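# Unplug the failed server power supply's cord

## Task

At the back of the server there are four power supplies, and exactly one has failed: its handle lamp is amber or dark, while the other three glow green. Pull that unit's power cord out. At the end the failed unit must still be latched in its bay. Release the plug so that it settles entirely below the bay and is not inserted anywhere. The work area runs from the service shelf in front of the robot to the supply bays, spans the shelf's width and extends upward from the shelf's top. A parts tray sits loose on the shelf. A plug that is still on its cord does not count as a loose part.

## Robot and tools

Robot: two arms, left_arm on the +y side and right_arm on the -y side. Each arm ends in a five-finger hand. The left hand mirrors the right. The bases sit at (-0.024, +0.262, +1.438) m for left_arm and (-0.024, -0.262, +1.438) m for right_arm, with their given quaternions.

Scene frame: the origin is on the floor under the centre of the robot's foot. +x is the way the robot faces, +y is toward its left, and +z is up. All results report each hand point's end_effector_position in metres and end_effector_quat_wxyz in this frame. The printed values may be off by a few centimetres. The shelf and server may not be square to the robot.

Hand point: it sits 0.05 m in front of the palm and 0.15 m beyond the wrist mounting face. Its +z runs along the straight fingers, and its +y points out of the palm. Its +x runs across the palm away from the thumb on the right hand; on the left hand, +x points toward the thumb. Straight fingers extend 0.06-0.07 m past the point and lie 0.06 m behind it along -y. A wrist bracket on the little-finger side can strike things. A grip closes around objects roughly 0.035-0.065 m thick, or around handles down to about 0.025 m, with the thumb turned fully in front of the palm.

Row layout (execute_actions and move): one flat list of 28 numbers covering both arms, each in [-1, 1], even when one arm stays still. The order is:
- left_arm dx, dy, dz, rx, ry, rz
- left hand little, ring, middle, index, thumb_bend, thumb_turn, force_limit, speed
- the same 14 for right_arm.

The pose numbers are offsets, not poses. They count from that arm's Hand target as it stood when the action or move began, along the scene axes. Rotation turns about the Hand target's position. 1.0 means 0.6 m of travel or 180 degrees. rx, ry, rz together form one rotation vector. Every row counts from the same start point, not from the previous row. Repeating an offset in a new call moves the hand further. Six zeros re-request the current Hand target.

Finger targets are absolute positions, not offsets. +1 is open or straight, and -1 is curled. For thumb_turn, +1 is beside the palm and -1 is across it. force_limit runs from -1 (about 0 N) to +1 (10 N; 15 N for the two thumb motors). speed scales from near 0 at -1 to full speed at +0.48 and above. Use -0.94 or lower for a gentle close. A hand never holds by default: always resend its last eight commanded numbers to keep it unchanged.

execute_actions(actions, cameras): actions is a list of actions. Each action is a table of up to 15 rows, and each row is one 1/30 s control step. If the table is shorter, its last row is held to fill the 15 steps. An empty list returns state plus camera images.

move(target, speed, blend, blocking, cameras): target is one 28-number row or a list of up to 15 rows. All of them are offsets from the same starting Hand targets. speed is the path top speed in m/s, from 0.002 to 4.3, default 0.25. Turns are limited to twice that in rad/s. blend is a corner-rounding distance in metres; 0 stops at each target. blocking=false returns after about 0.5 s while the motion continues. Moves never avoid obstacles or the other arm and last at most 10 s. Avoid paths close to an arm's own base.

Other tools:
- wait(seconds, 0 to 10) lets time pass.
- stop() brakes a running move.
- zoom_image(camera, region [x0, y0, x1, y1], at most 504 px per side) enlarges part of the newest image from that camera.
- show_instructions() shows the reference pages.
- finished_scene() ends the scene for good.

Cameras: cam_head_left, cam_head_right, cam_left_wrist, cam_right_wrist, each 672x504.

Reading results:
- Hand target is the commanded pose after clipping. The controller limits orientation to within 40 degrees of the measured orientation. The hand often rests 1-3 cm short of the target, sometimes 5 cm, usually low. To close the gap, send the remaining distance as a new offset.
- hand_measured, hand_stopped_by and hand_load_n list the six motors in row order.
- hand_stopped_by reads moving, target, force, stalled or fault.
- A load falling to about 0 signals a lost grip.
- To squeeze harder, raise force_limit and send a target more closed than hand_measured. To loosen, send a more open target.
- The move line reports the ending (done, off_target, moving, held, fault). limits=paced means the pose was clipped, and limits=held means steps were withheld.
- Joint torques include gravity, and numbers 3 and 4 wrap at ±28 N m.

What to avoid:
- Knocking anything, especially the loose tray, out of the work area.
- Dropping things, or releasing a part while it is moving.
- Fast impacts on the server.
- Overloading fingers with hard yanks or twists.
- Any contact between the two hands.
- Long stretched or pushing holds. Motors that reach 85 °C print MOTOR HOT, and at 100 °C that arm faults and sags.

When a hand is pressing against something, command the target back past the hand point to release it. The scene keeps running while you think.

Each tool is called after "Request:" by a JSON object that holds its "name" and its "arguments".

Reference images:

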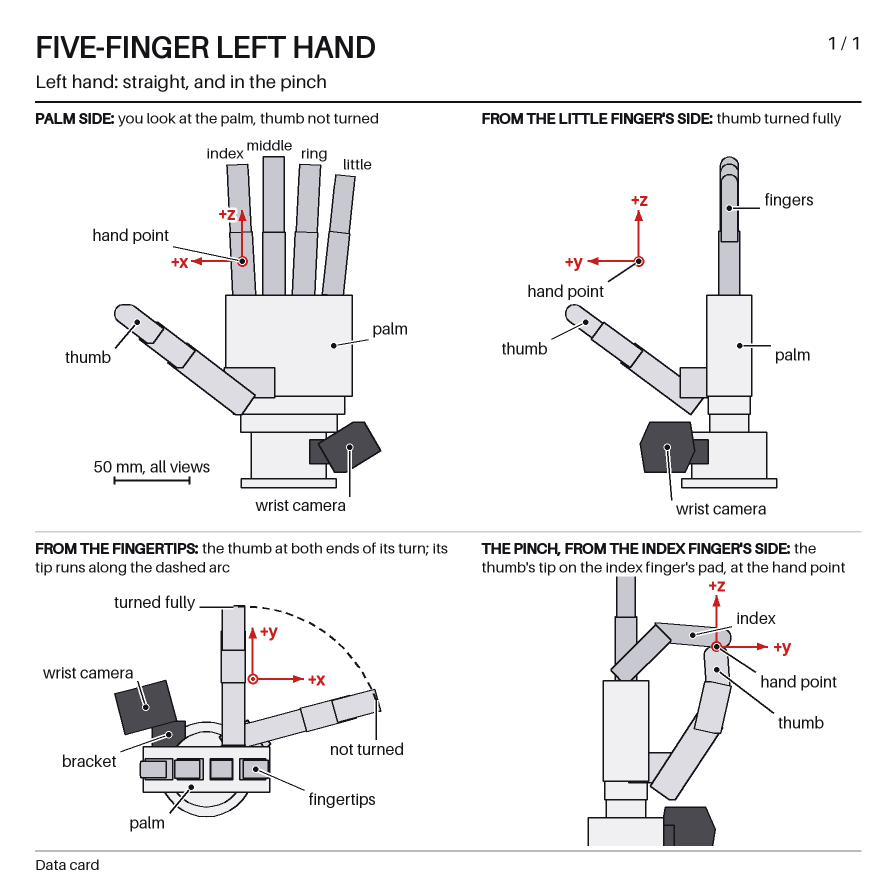

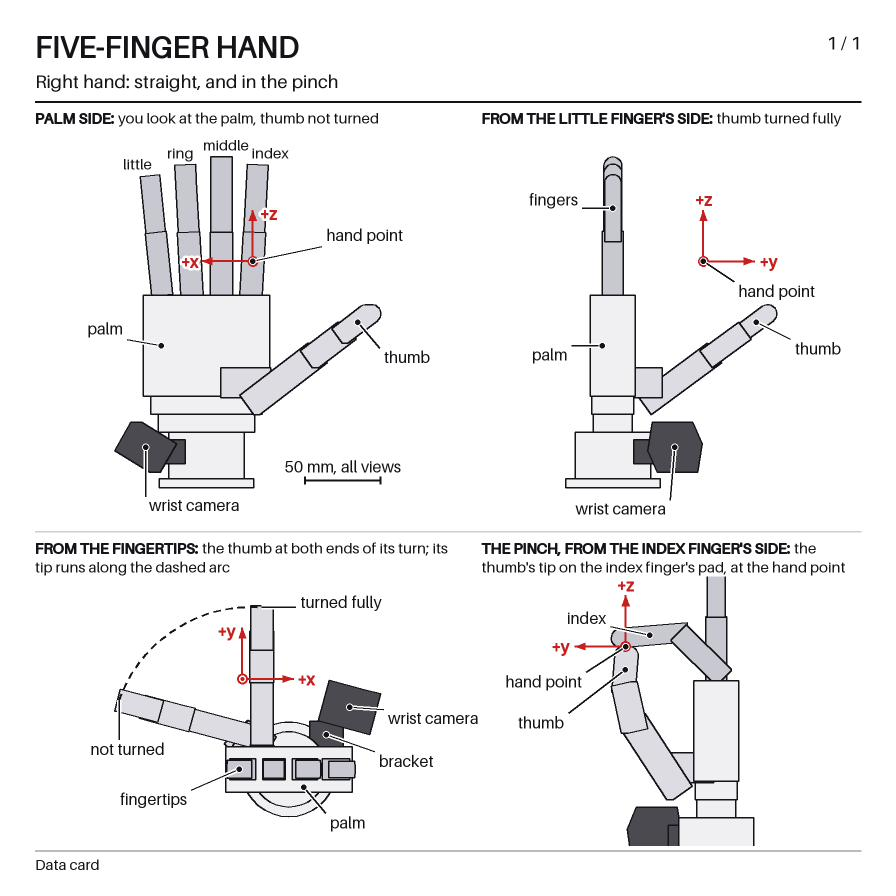

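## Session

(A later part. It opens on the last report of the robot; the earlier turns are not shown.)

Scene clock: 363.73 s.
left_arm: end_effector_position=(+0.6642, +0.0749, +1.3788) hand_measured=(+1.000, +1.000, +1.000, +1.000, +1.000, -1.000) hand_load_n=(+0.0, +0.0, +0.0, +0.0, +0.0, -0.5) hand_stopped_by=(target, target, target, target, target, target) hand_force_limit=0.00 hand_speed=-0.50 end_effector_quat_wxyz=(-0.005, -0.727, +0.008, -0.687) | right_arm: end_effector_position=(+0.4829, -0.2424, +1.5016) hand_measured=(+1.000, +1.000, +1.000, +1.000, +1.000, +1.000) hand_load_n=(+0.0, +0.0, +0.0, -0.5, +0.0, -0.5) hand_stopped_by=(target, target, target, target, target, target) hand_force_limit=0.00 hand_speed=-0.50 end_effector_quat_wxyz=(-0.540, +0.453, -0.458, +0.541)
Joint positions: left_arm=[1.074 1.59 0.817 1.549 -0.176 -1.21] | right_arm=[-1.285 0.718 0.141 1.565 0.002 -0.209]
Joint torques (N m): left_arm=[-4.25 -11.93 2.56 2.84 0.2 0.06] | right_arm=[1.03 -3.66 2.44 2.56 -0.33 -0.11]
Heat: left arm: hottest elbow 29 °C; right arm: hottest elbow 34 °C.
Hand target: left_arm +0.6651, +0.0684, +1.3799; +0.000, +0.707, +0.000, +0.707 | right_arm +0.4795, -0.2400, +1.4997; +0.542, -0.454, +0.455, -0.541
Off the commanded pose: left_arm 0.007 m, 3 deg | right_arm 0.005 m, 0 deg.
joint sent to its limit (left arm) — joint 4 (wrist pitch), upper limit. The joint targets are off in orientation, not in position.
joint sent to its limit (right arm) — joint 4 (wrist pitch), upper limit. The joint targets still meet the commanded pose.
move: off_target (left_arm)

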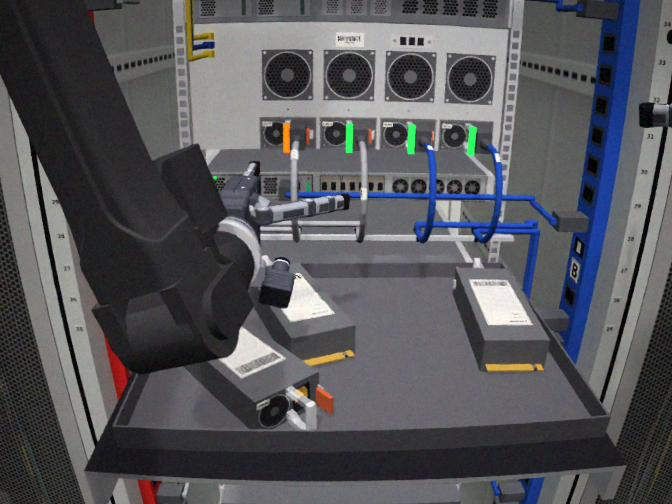

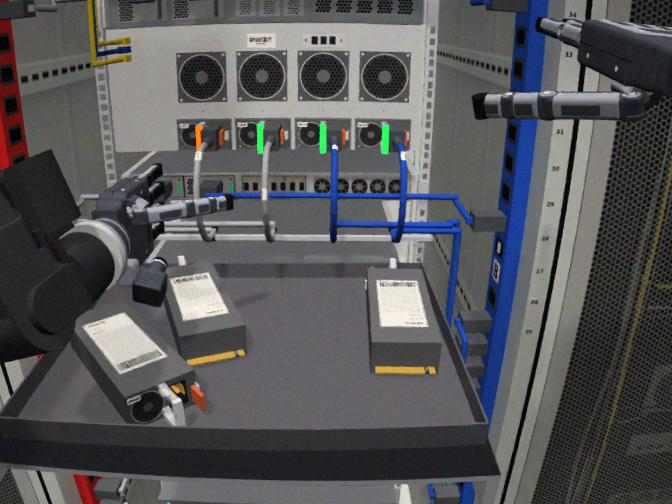

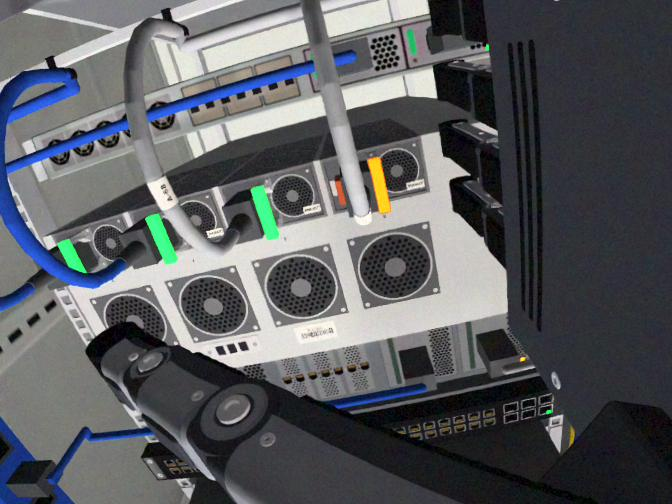

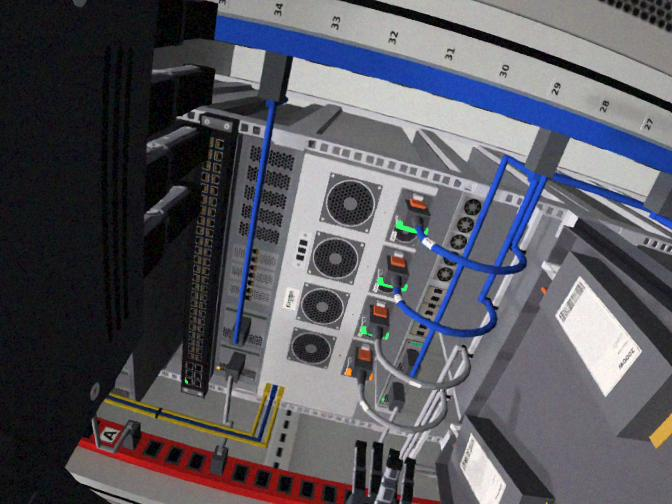

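Request:
{"name": "zoom_image", "arguments": {"camera": "cam_head_left", "region": [220, 110, 370, 260]}}

Request:
{"name": "zoom_image", "arguments": {"camera": "cam_head_right", "region": [100, 110, 250, 260]}}

Request:
{"name": "zoom_image", "arguments": {"camera": "cam_right_wrist", "region": [320, 320, 490, 504]}}

Scaled by 3.360 from the camera's 672x504 image, which has a finer 960x720 frame.

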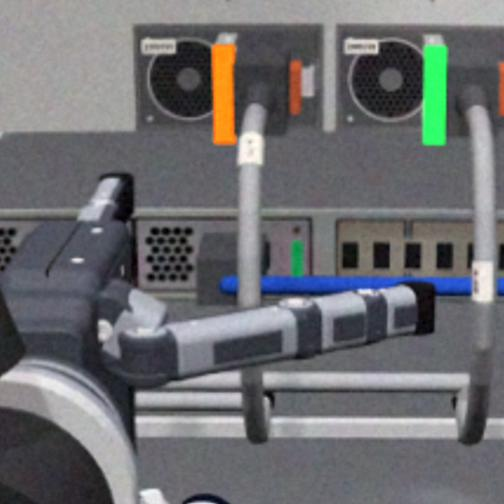

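Scaled by 3.360 from the camera's 672x504 image, which has a finer 960x720 frame.

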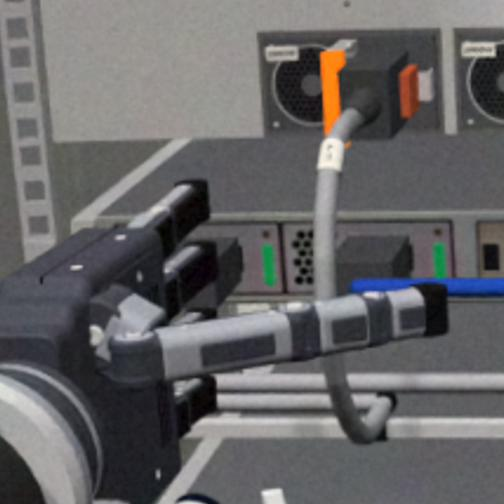

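Scaled by 2.739 from the camera's 672x504 image, which has a finer 960x720 frame.

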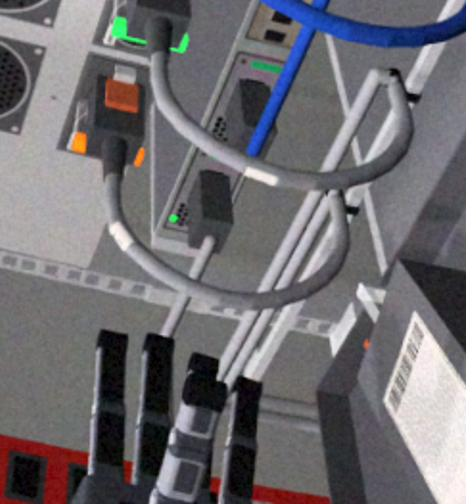

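Request:
{"name": "move", "arguments": {"target": [0.130,-0.0057,-0.0267,0,0,0,1,1,1,1,1,-1,0,-0.5,0,0,0,0,0,0,1,1,1,1,1,1,0,-0.5], "speed": 0.1, "cameras": ["all"]}}

Scene clock: 377.67 s.
left_arm: end_effector_position=(+0.7379, +0.0629, +1.3720) hand_measured=(+1.000, +1.000, +1.000, +1.000, +1.000, -1.000) hand_load_n=(+0.0, +0.0, +0.0, +0.0, +0.0, -0.5) hand_stopped_by=(target, target, target, target, target, target) hand_force_limit=0.00 hand_speed=-0.50 end_effector_quat_wxyz=(+0.000, -0.706, +0.001, -0.708) | right_arm: end_effector_position=(+0.4829, -0.2424, +1.5016) hand_measured=(+1.000, +1.000, +1.000, +1.000, +1.000, +1.000) hand_load_n=(+0.0, +0.0, +0.0, +0.0, +0.0, +0.0) hand_stopped_by=(target, target, target, target, target, target) hand_force_limit=0.00 hand_speed=-0.50 end_effector_quat_wxyz=(-0.540, +0.453, -0.458, +0.541)
Joint positions: left_arm=[1.085 1.678 1.058 1.457 -0.163 -1.211] | right_arm=[-1.285 0.718 0.141 1.565 0.002 -0.209]
Joint torques (N m): left_arm=[-3.19 -13.51 4.3 1.73 0.36 -0.18] | right_arm=[1.03 -3.6 2.44 2.55 -0.34 -0.12]
Heat: left arm: hottest waist 27 °C; right arm: hottest elbow 33 °C.
Hand target: left_arm +0.7431, +0.0648, +1.3640; +0.000, +0.707, +0.000, +0.707 | right_arm +0.4795, -0.2400, +1.4997; +0.542, -0.454, +0.455, -0.541
Off the commanded pose: left_arm 0.010 m, 0 deg | right_arm 0.005 m, 0 deg.
joint sent to its limit (right arm) — joint 4 (wrist pitch), upper limit. The joint targets still meet the commanded pose.
move: done

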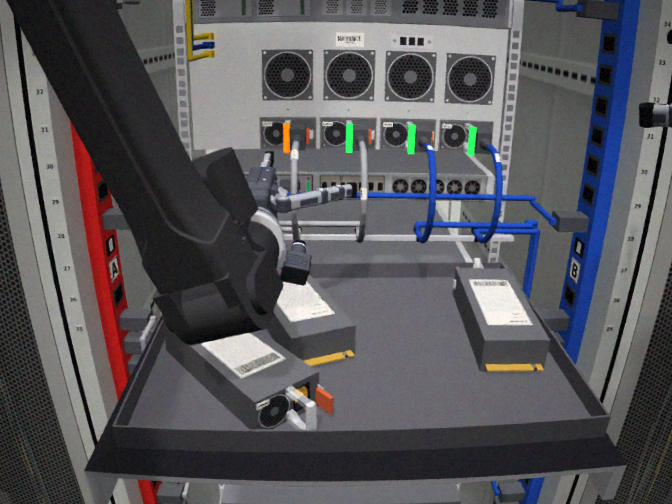

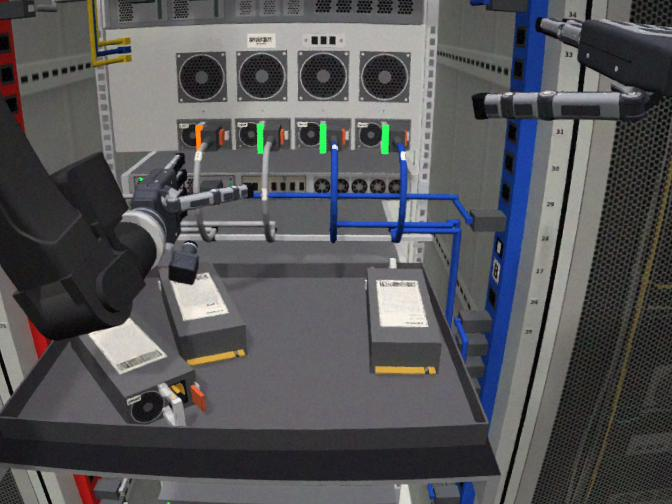

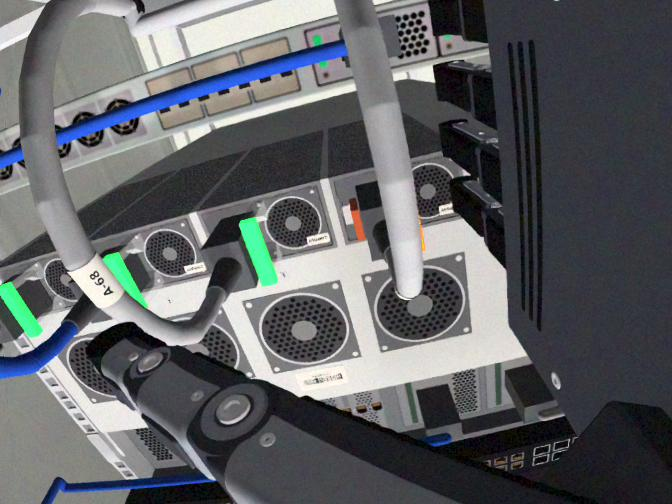

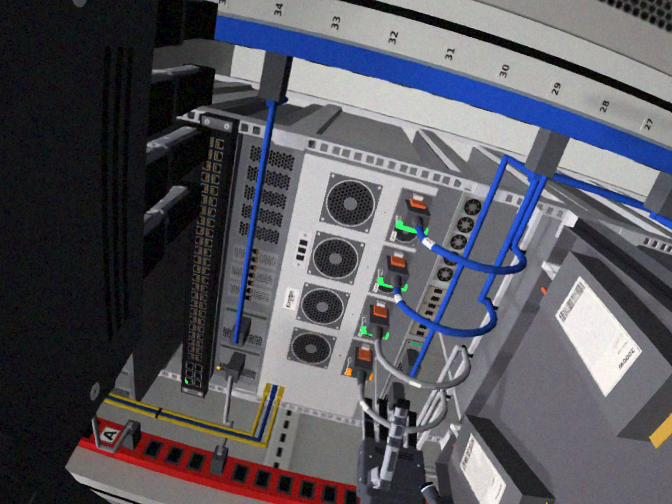

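Request:
{"name": "zoom_image", "arguments": {"camera": "cam_right_wrist", "region": [330, 320, 480, 470]}}

Request:
{"name": "zoom_image", "arguments": {"camera": "cam_head_left", "region": [240, 120, 380, 260]}}

Request:
{"name": "zoom_image", "arguments": {"camera": "cam_head_right", "region": [140, 120, 280, 260]}}

Scaled by 3.360 from the camera's 672x504 image, which has a finer 960x720 frame.

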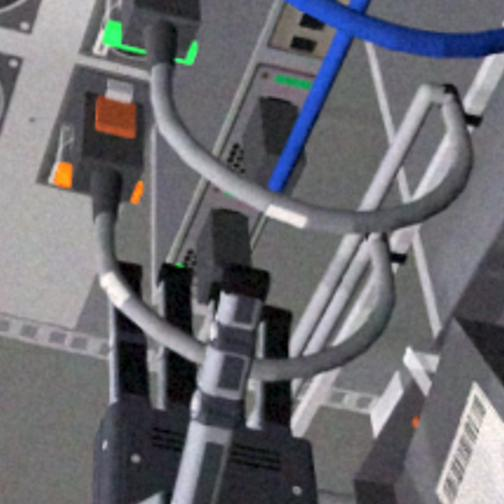

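Scaled by 3.600 from the camera's 672x504 image, which has a finer 960x720 frame.

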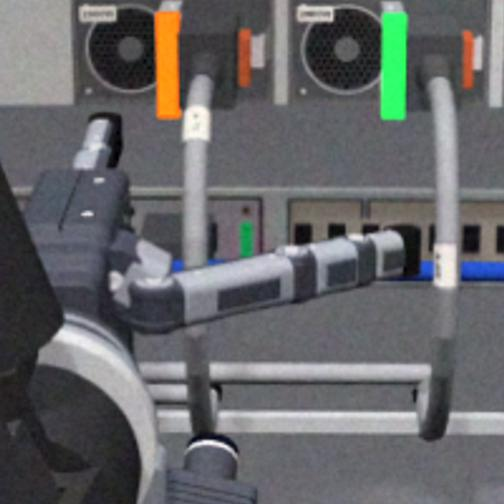

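Scaled by 3.600 from the camera's 672x504 image, which has a finer 960x720 frame.

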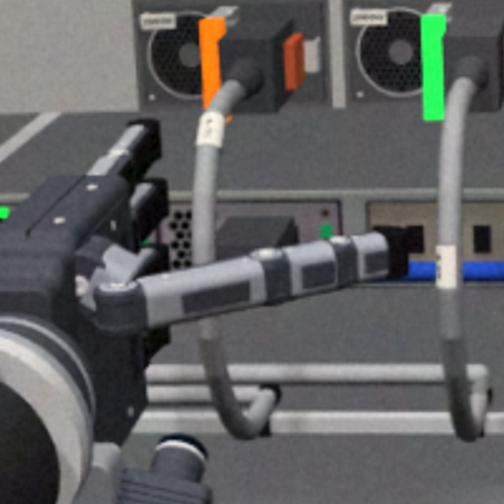

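Request:
{"name": "move", "arguments": {"target": [0,0,0,0,0,0,1,1,-0.3,-0.3,1,-1,0.2,-0.6,0,0,0,0,0,0,1,1,1,1,1,1,0,-0.5], "cameras": ["all"]}}

Scene clock: 386.70 s.
left_arm: end_effector_position=(+0.7472, +0.0673, +1.3752) hand_measured=(+1.000, +1.000, -0.300, -0.300, +1.000, -1.000) hand_load_n=(+0.0, +0.0, +0.0, +3.5, +0.0, -0.5) hand_stopped_by=(target, target, target, target, target, target) hand_force_limit=0.20 hand_speed=-0.60 end_effector_quat_wxyz=(+0.004, -0.702, -0.002, -0.712) | right_arm: end_effector_position=(+0.4829, -0.2424, +1.5016) hand_measured=(+1.000, +1.000, +1.000, +1.000, +1.000, +1.000) hand_load_n=(+0.0, +0.0, +0.0, +0.0, +0.0, +0.0) hand_stopped_by=(target, target, target, target, target, target) hand_force_limit=0.00 hand_speed=-0.50 end_effector_quat_wxyz=(-0.540, +0.453, -0.458, +0.541)
Joint positions: left_arm=[1.092 1.678 1.08 1.448 -0.166 -1.212] | right_arm=[-1.285 0.718 0.141 1.565 0.002 -0.209]
Joint torques (N m): left_arm=[-3.66 -14.1 2.44 2.17 0.47 -0.18] | right_arm=[1.14 -3.55 2.44 2.55 -0.33 -0.12]
Heat: left arm: hottest waist 27 °C; right arm: hottest elbow 33 °C.
Hand target: left_arm +0.7431, +0.0648, +1.3640; +0.000, +0.707, +0.000, +0.707 | right_arm +0.4795, -0.2400, +1.4997; +0.542, -0.454, +0.455, -0.541
Off the commanded pose: left_arm 0.012 m, 1 deg | right_arm 0.005 m, 0 deg.
joint sent to its limit (right arm) — joint 4 (wrist pitch), upper limit. The joint targets still meet the commanded pose.
move: off_target (left_arm)

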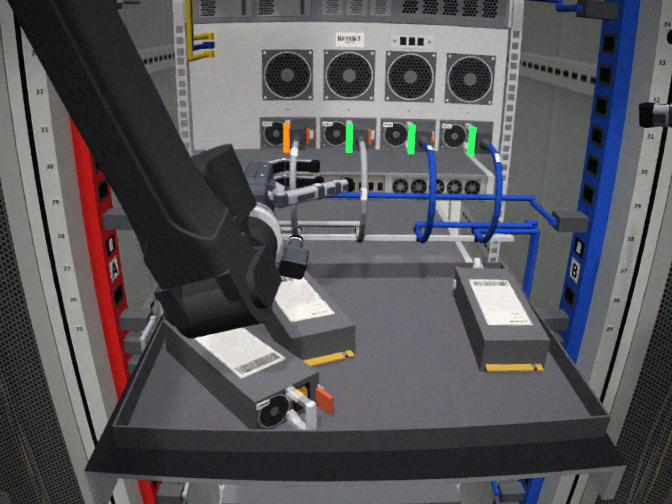

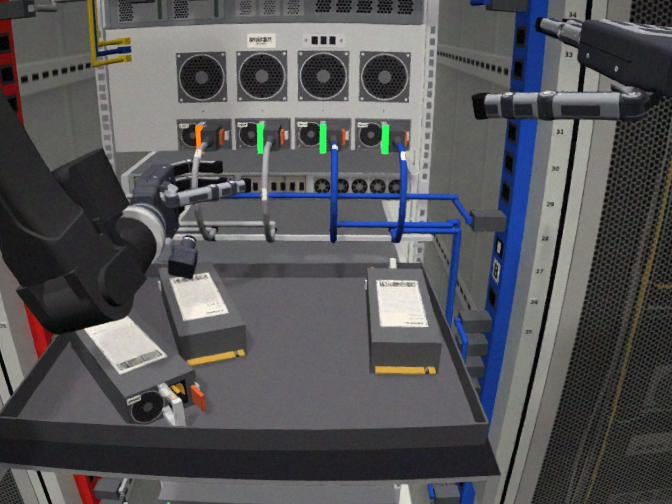

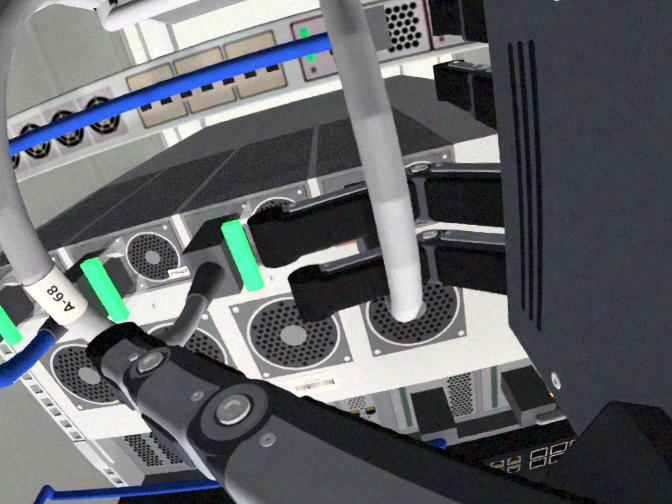

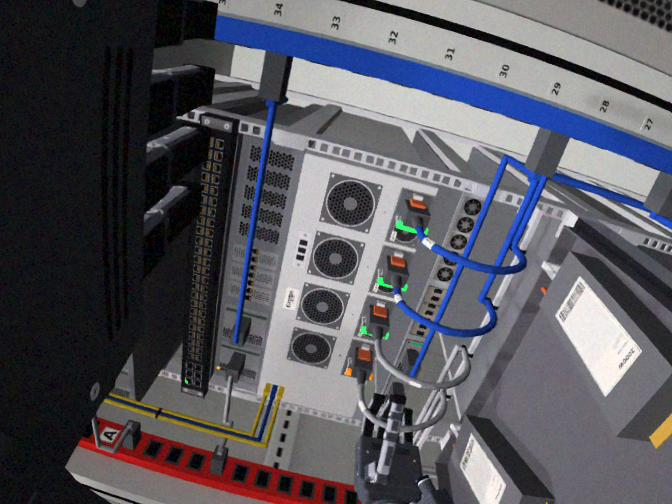

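Request:
{"name": "move", "arguments": {"target": [0,0,0,0,0,0,1,1,-0.3,-0.3,-0.6,-1,0.2,-0.6,0,0,0,0,0,0,1,1,1,1,1,1,0,-0.5], "cameras": ["cam_head_left","cam_head_right","cam_left_wrist"]}}

Scene clock: 390.23 s.
left_arm: end_effector_position=(+0.7472, +0.0673, +1.3752) hand_measured=(+1.000, +1.000, -0.300, -0.300, +0.304, -1.000) hand_load_n=(+0.0, +0.0, +2.5, +3.5, +10.5, +1.0) hand_stopped_by=(target, target, target, target, force, target) hand_force_limit=0.20 hand_speed=-0.60 end_effector_quat_wxyz=(+0.004, -0.702, -0.002, -0.712) | right_arm: end_effector_position=(+0.4829, -0.2424, +1.5016) hand_measured=(+1.000, +1.000, +1.000, +1.000, +1.000, +1.000) hand_load_n=(+0.0, +0.0, +0.0, +0.0, +0.0, -0.5) hand_stopped_by=(target, target, target, target, target, target) hand_force_limit=0.00 hand_speed=-0.50 end_effector_quat_wxyz=(-0.540, +0.453, -0.458, +0.541)
Joint positions: left_arm=[1.092 1.678 1.08 1.448 -0.166 -1.212] | right_arm=[-1.285 0.718 0.141 1.565 0.002 -0.209]
Joint torques (N m): left_arm=[-3.66 -14.1 2.44 2.18 0.47 -0.18] | right_arm=[1.03 -3.66 2.43 2.55 -0.34 -0.12]
Heat: left arm: hottest waist 27 °C; right arm: hottest elbow 33 °C.
Hand target: left_arm +0.7431, +0.0648, +1.3640; +0.000, +0.707, +0.000, +0.707 | right_arm +0.4795, -0.2400, +1.4997; +0.542, -0.454, +0.455, -0.541
Off the commanded pose: left_arm 0.012 m, 1 deg | right_arm 0.005 m, 0 deg.
joint sent to its limit (right arm) — joint 4 (wrist pitch), upper limit. The joint targets still meet the commanded pose.
move: off_target (left_arm)
Images, in order (width x height): cam_head_left 672x504, cam_head_right 672x504, cam_left_wrist 672x504.

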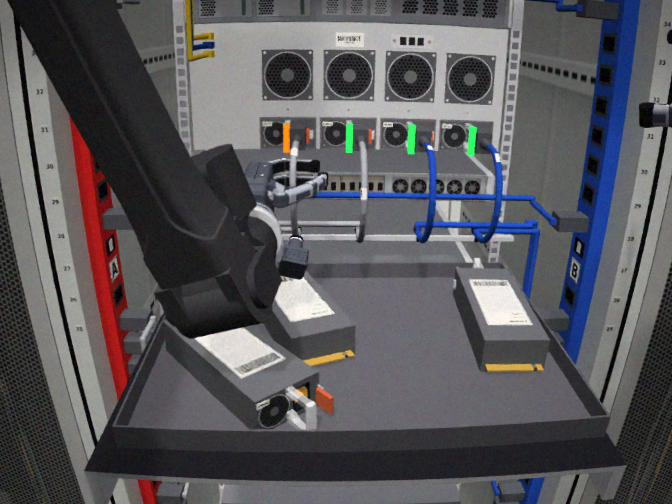

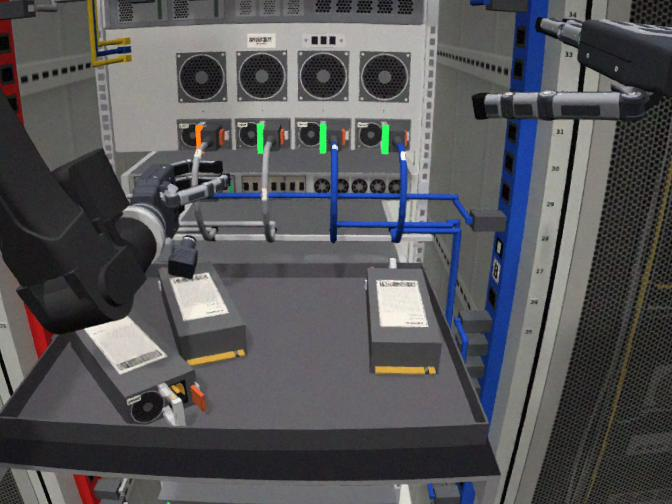

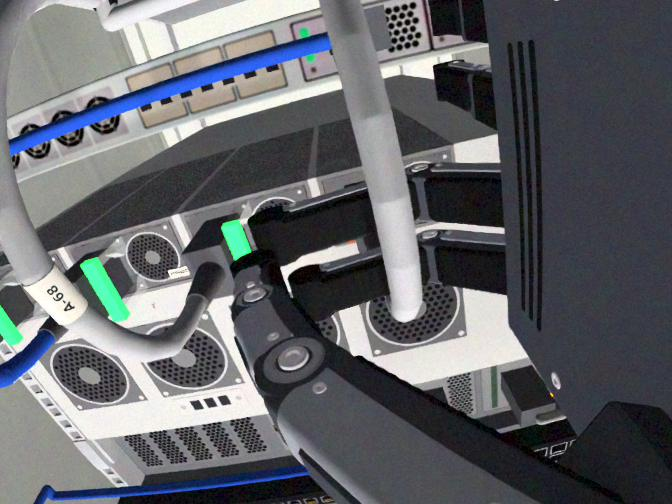

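Request:
{"name": "move", "arguments": {"target": [[0,0,0,0,0,0,1,1,-0.3,-0.3,1,-1,0.2,-0.4,0,0,0,0,0,0,1,1,1,1,1,1,0,-0.5],[0,0,0,0,0,0,1,1,-1,-1,1,-1,0.2,-0.6,0,0,0,0,0,0,1,1,1,1,1,1,0,-0.5]], "cameras": ["cam_head_left","cam_head_right","cam_left_wrist","cam_right_wrist"]}}

Scene clock: 395.40 s.
left_arm: end_effector_position=(+0.7500, +0.0659, +1.3714) hand_measured=(+1.000, +1.000, -1.000, -1.000, +1.000, -1.000) hand_load_n=(+0.0, +0.0, +0.0, +5.0, +0.0, +0.0) hand_stopped_by=(target, target, target, target, target, target) hand_force_limit=0.20 hand_speed=-0.60 end_effector_quat_wxyz=(+0.004, -0.705, -0.001, -0.710) | right_arm: end_effector_position=(+0.4829, -0.2424, +1.5016) hand_measured=(+1.000, +1.000, +1.000, +1.000, +1.000, +1.000) hand_load_n=(+0.0, +0.0, +0.0, +0.0, +0.0, -0.5) hand_stopped_by=(target, target, target, target, target, target) hand_force_limit=0.00 hand_speed=-0.50 end_effector_quat_wxyz=(-0.540, +0.453, -0.458, +0.541)
Joint positions: left_arm=[1.092 1.685 1.091 1.437 -0.166 -1.212] | right_arm=[-1.285 0.718 0.141 1.565 0.002 -0.209]
Joint torques (N m): left_arm=[-3.72 -14.62 1.72 2.59 0.46 -0.18] | right_arm=[1.14 -3.6 2.43 2.55 -0.34 -0.11]
Heat: left arm: hottest waist 27 °C; right arm: hottest elbow 33 °C.
Hand target: left_arm +0.7431, +0.0648, +1.3640; +0.000, +0.707, +0.000, +0.707 | right_arm +0.4795, -0.2400, +1.4997; +0.542, -0.454, +0.455, -0.541
Off the commanded pose: left_arm 0.010 m, 1 deg | right_arm 0.005 m, 0 deg.
joint sent to its limit (right arm) — joint 4 (wrist pitch), upper limit. The joint targets still meet the commanded pose.
move: done; target 2's new numbers were sent with left_arm's hand 0.012 m and 1 deg from that target

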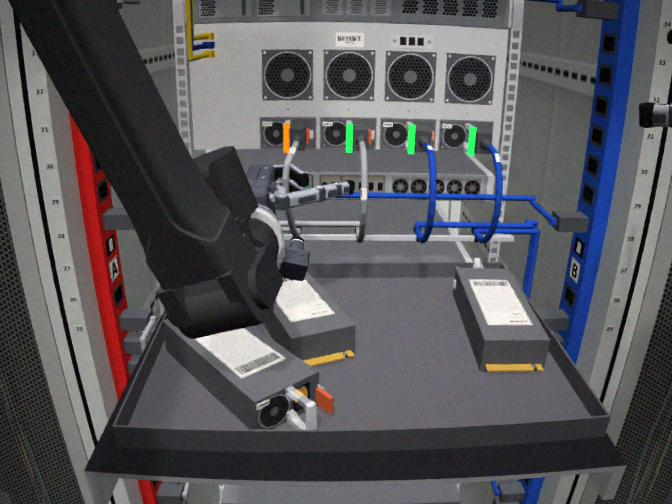

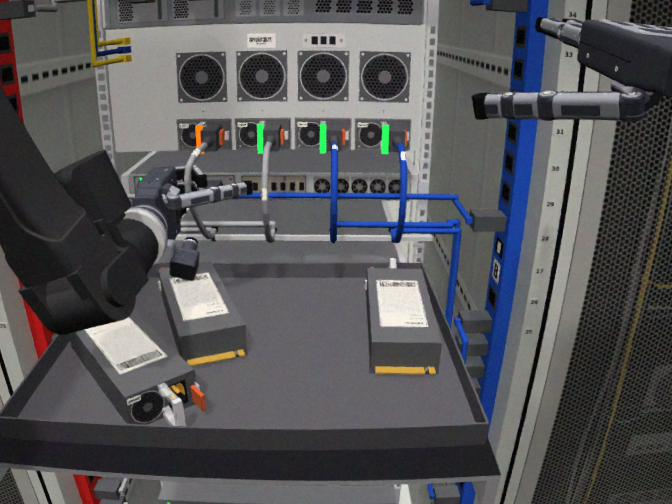

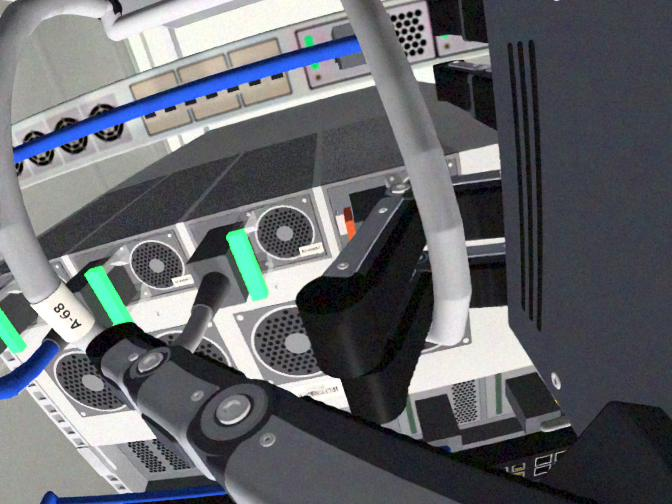

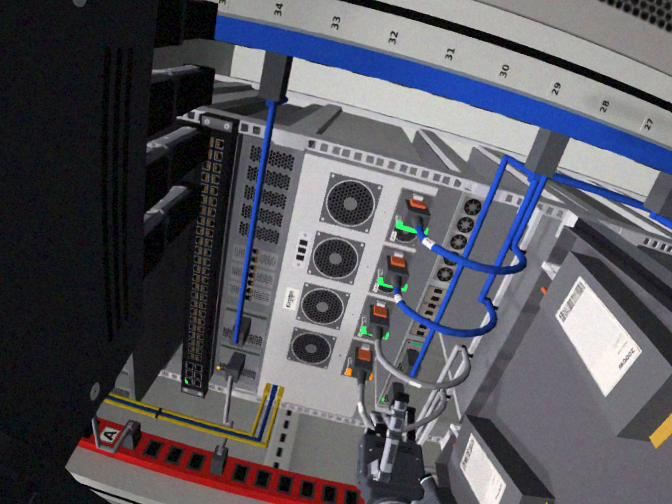

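Request:
{"name": "move", "arguments": {"target": [-0.072,0.0,0.0167,0,0,0,1,1,-1,-1,1,-1,0.2,-0.6,0,0,0,0,0,0,1,1,1,1,1,1,0,-0.5], "speed": 0.05, "cameras": ["cam_head_left","cam_head_right","cam_left_wrist","cam_right_wrist"]}}

Scene clock: 399.10 s.
left_arm: end_effector_position=(+0.7433, +0.0681, +1.3661) hand_measured=(+1.000, +1.000, -1.000, -0.998, +1.000, -1.000) hand_load_n=(+0.0, +0.0, +1.5, +12.0, +0.0, +0.0) hand_stopped_by=(target, target, target, target, target, target) hand_force_limit=0.20 hand_speed=-0.60 end_effector_quat_wxyz=(+0.020, -0.708, +0.006, -0.706) | right_arm: end_effector_position=(+0.4829, -0.2424, +1.5016) hand_measured=(+1.000, +1.000, +1.000, +1.000, +1.000, +1.000) hand_load_n=(+0.0, +0.0, +0.0, +0.0, +0.0, +0.0) hand_stopped_by=(target, target, target, target, target, target) hand_force_limit=0.00 hand_speed=-0.50 end_effector_quat_wxyz=(-0.540, +0.453, -0.458, +0.541)
Joint positions: left_arm=[1.092 1.684 1.07 1.453 -0.181 -1.18] | right_arm=[-1.285 0.718 0.141 1.565 0.002 -0.209]
Joint torques (N m): left_arm=[-5.42 -17.14 -5.48 5.34 0.49 -0.4] | right_arm=[1.08 -3.6 2.44 2.55 -0.34 -0.12]
Heat: left arm: hottest waist 27 °C; right arm: hottest elbow 33 °C.
Hand target: left_arm +0.6998, +0.0648, +1.3739; +0.000, +0.707, +0.000, +0.707 | right_arm +0.4795, -0.2400, +1.4997; +0.542, -0.454, +0.455, -0.541
Off the commanded pose: left_arm 0.044 m, 2 deg | right_arm 0.005 m, 0 deg.
joint sent to its limit (right arm) — joint 4 (wrist pitch), upper limit. The joint targets still meet the commanded pose.
move: off_target (left_arm)

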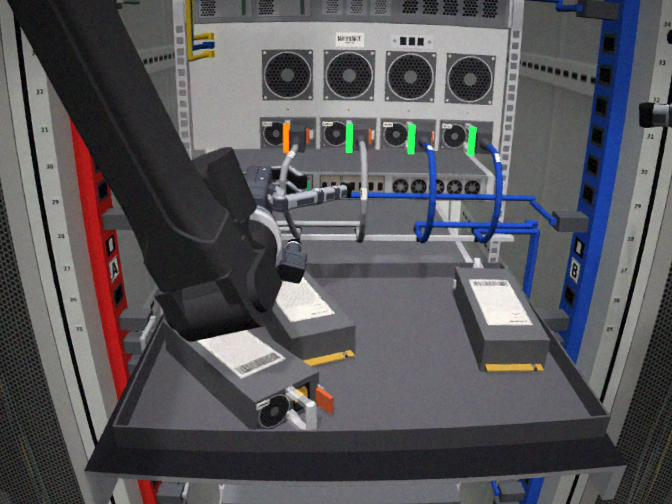

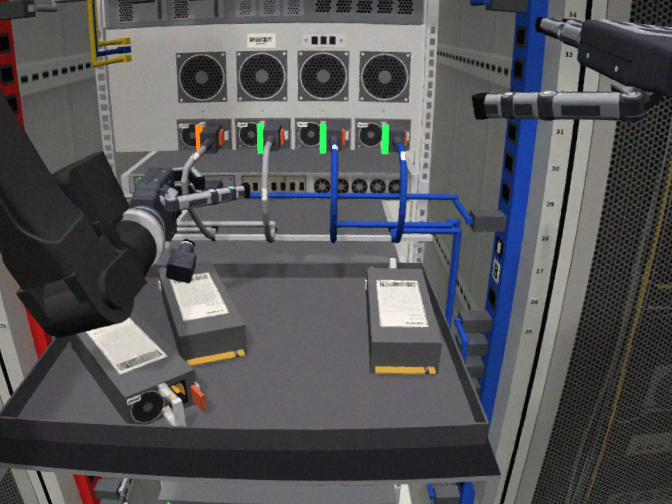

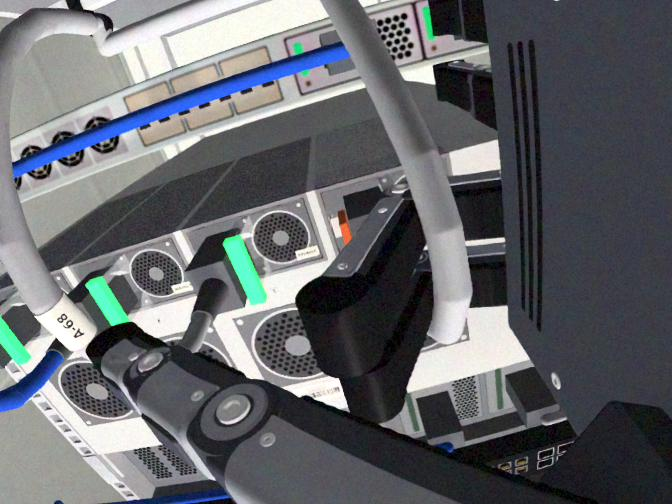

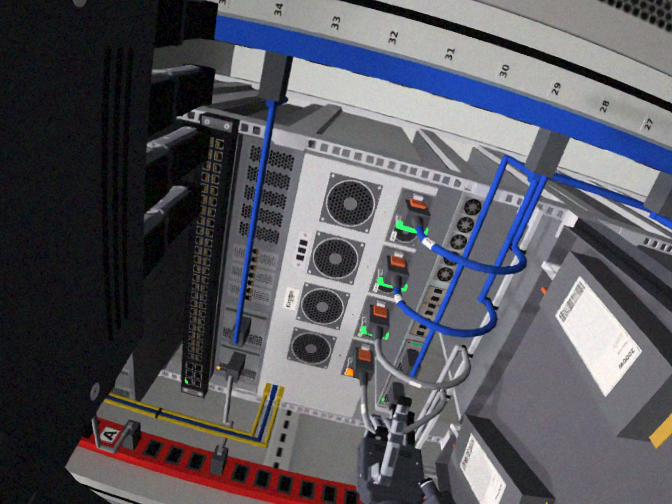

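Request:
{"name": "execute_actions", "arguments": {"actions": [[[-0.025,0,0,0,0,0,1,1,-1,-1,1,-1,0.2,-0.6,0,0,0,0,0,0,1,1,1,1,1,1,0,-0.5]]], "cameras": ["cam_head_left","cam_right_wrist"]}}

Scene clock: 405.47 s.
left_arm: end_effector_position=(+0.7427, +0.0690, +1.3658) hand_measured=(+1.000, +1.000, -1.000, -0.998, +1.000, -1.000) hand_load_n=(+0.0, +0.0, +2.5, +14.0, -0.5, +0.0) hand_stopped_by=(target, target, target, target, target, target) hand_force_limit=0.20 hand_speed=-0.60 end_effector_quat_wxyz=(+0.027, -0.707, +0.009, -0.707) | right_arm: end_effector_position=(+0.4829, -0.2424, +1.5016) hand_measured=(+1.000, +1.000, +1.000, +1.000, +1.000, +1.000) hand_load_n=(+0.0, +0.0, +0.0, -0.5, +0.0, +0.0) hand_stopped_by=(target, target, target, target, target, target) hand_force_limit=0.00 hand_speed=-0.50 end_effector_quat_wxyz=(-0.540, +0.453, -0.458, +0.541)
Joint positions: left_arm=[1.092 1.684 1.068 1.459 -0.185 -1.166] | right_arm=[-1.285 0.718 0.141 1.565 0.002 -0.209]
Joint torques (N m): left_arm=[-5.71 -17.08 -7.51 6.22 0.55 -0.52] | right_arm=[1.14 -3.6 2.44 2.55 -0.33 -0.11]
Heat: left arm: hottest waist 27 °C; right arm: hottest elbow 33 °C.
Hand target: left_arm +0.6849, +0.0649, +1.3739; +0.000, +0.707, +0.000, +0.707 | right_arm +0.4795, -0.2400, +1.4997; +0.542, -0.454, +0.455, -0.541
Off the commanded pose: left_arm 0.059 m, 3 deg | right_arm 0.005 m, 0 deg.
joint sent to its limit (right arm) — joint 4 (wrist pitch), upper limit. The joint targets still meet the commanded pose.
Images, in order (width x height): cam_head_left 672x504, cam_right_wrist 672x504.

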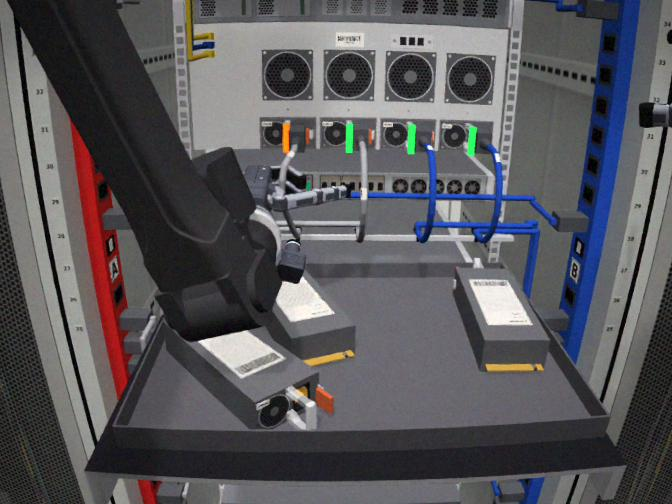

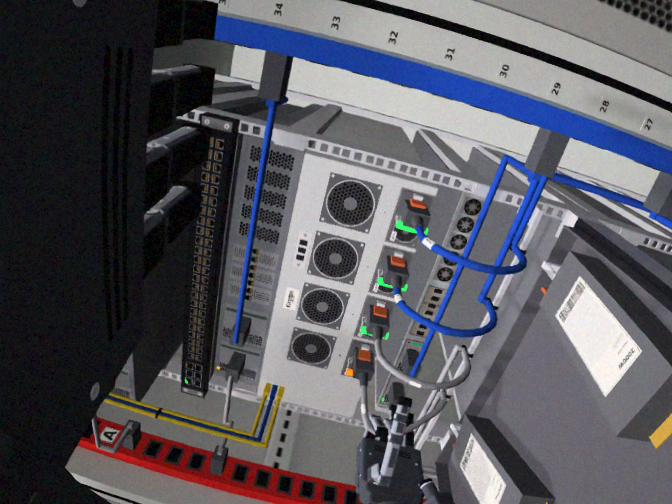

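Request:
{"name": "zoom_image", "arguments": {"camera": "cam_right_wrist", "region": [300, 300, 500, 480]}}

Request:
{"name": "zoom_image", "arguments": {"camera": "cam_head_left", "region": [230, 100, 400, 280]}}

Scaled by 2.520 from the camera's 672x504 image, which has a finer 960x720 frame.

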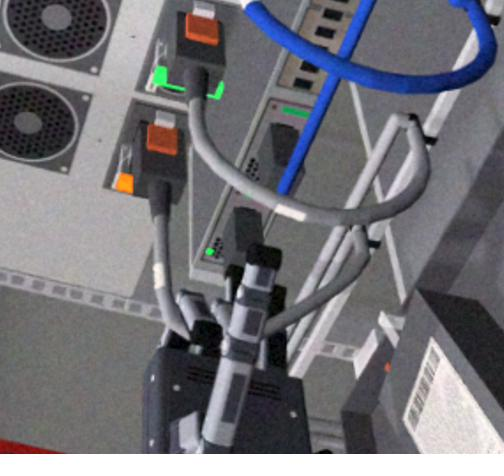

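Scaled by 2.800 from the camera's 672x504 image, which has a finer 960x720 frame.

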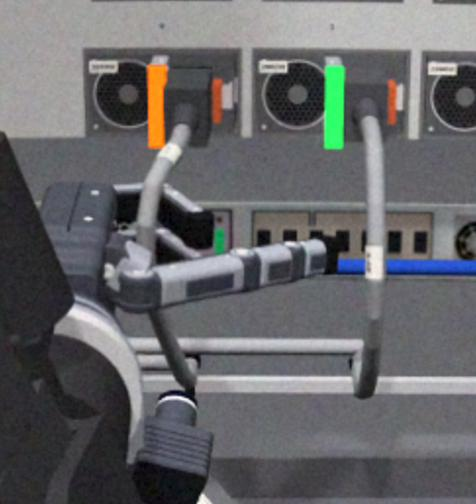

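Request:
{"name": "move", "arguments": {"target": [[0.1, 0, 0, 0, 0, 0, 1,1,-1,-1,1,-1,0.2,-0.6, 0,0,0,0,0,0, 1,1,1,1,1,1,0,-0.5],[0.1, 0, 0, 0, 0.13, 0, 1,1,-1,-1,1,-1,0.2,-0.6, 0,0,0,0,0,0, 1,1,1,1,1,1,0,-0.5]], "speed": [0.06,0.1], "cameras": ["cam_head_left","cam_head_right","cam_right_wrist"]}}

Scene clock: 429.37 s.
left_arm: end_effector_position=(+0.7495, +0.0674, +1.3561) hand_measured=(+1.000, +1.000, -1.000, -1.000, +1.000, -1.000) hand_load_n=(+0.0, +0.0, +4.0, +0.0, +0.0, -0.5) hand_stopped_by=(target, target, target, target, target, target) hand_force_limit=0.20 hand_speed=-0.60 end_effector_quat_wxyz=(+0.009, -0.838, +0.006, -0.546) | right_arm: end_effector_position=(+0.4829, -0.2424, +1.5016) hand_measured=(+1.000, +1.000, +1.000, +1.000, +1.000, +1.000) hand_load_n=(+0.0, +0.0, +0.0, -0.5, +0.0, -0.5) hand_stopped_by=(target, target, target, target, target, target) hand_force_limit=0.00 hand_speed=-0.50 end_effector_quat_wxyz=(-0.540, +0.453, -0.458, +0.541)
Joint positions: left_arm=[1.047 1.442 1.019 0.86 -0.338 -1.269] | right_arm=[-1.285 0.718 0.141 1.565 0.002 -0.209]
Joint torques (N m): left_arm=[-4.89 -17.67 2.13 1.63 -0.07 -0.25] | right_arm=[1.08 -3.6 2.43 2.54 -0.34 -0.12]
Heat: left arm: hottest wrist pitch 28 °C; right arm: hottest elbow 33 °C.
Hand target: left_arm +0.7450, +0.0650, +1.3742; +0.000, +0.836, +0.000, +0.549 | right_arm +0.4795, -0.2400, +1.4997; +0.542, -0.454, +0.455, -0.541
Off the commanded pose: left_arm 0.019 m, 1 deg | right_arm 0.005 m, 0 deg.
joint sent to its limit (right arm) — joint 4 (wrist pitch), upper limit. The joint targets still meet the commanded pose.
move: off_target (left_arm)
Images, in order (width x height): cam_head_left 672x504, cam_head_right 672x504, cam_right_wrist 672x504.

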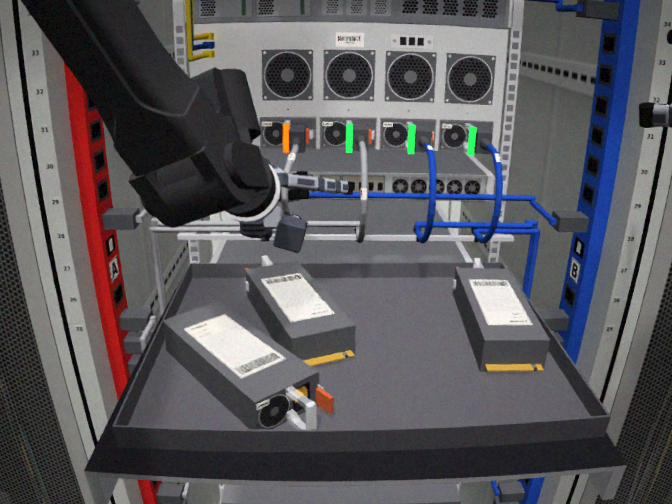

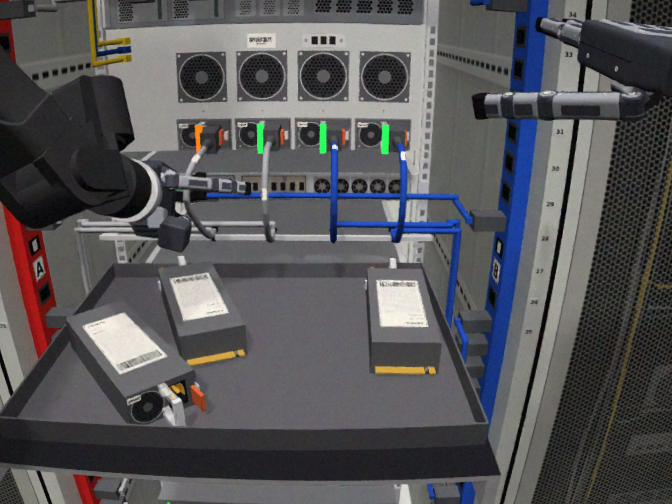

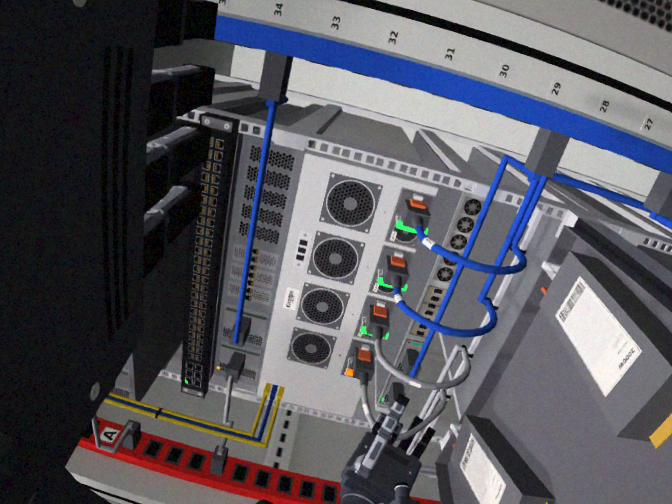

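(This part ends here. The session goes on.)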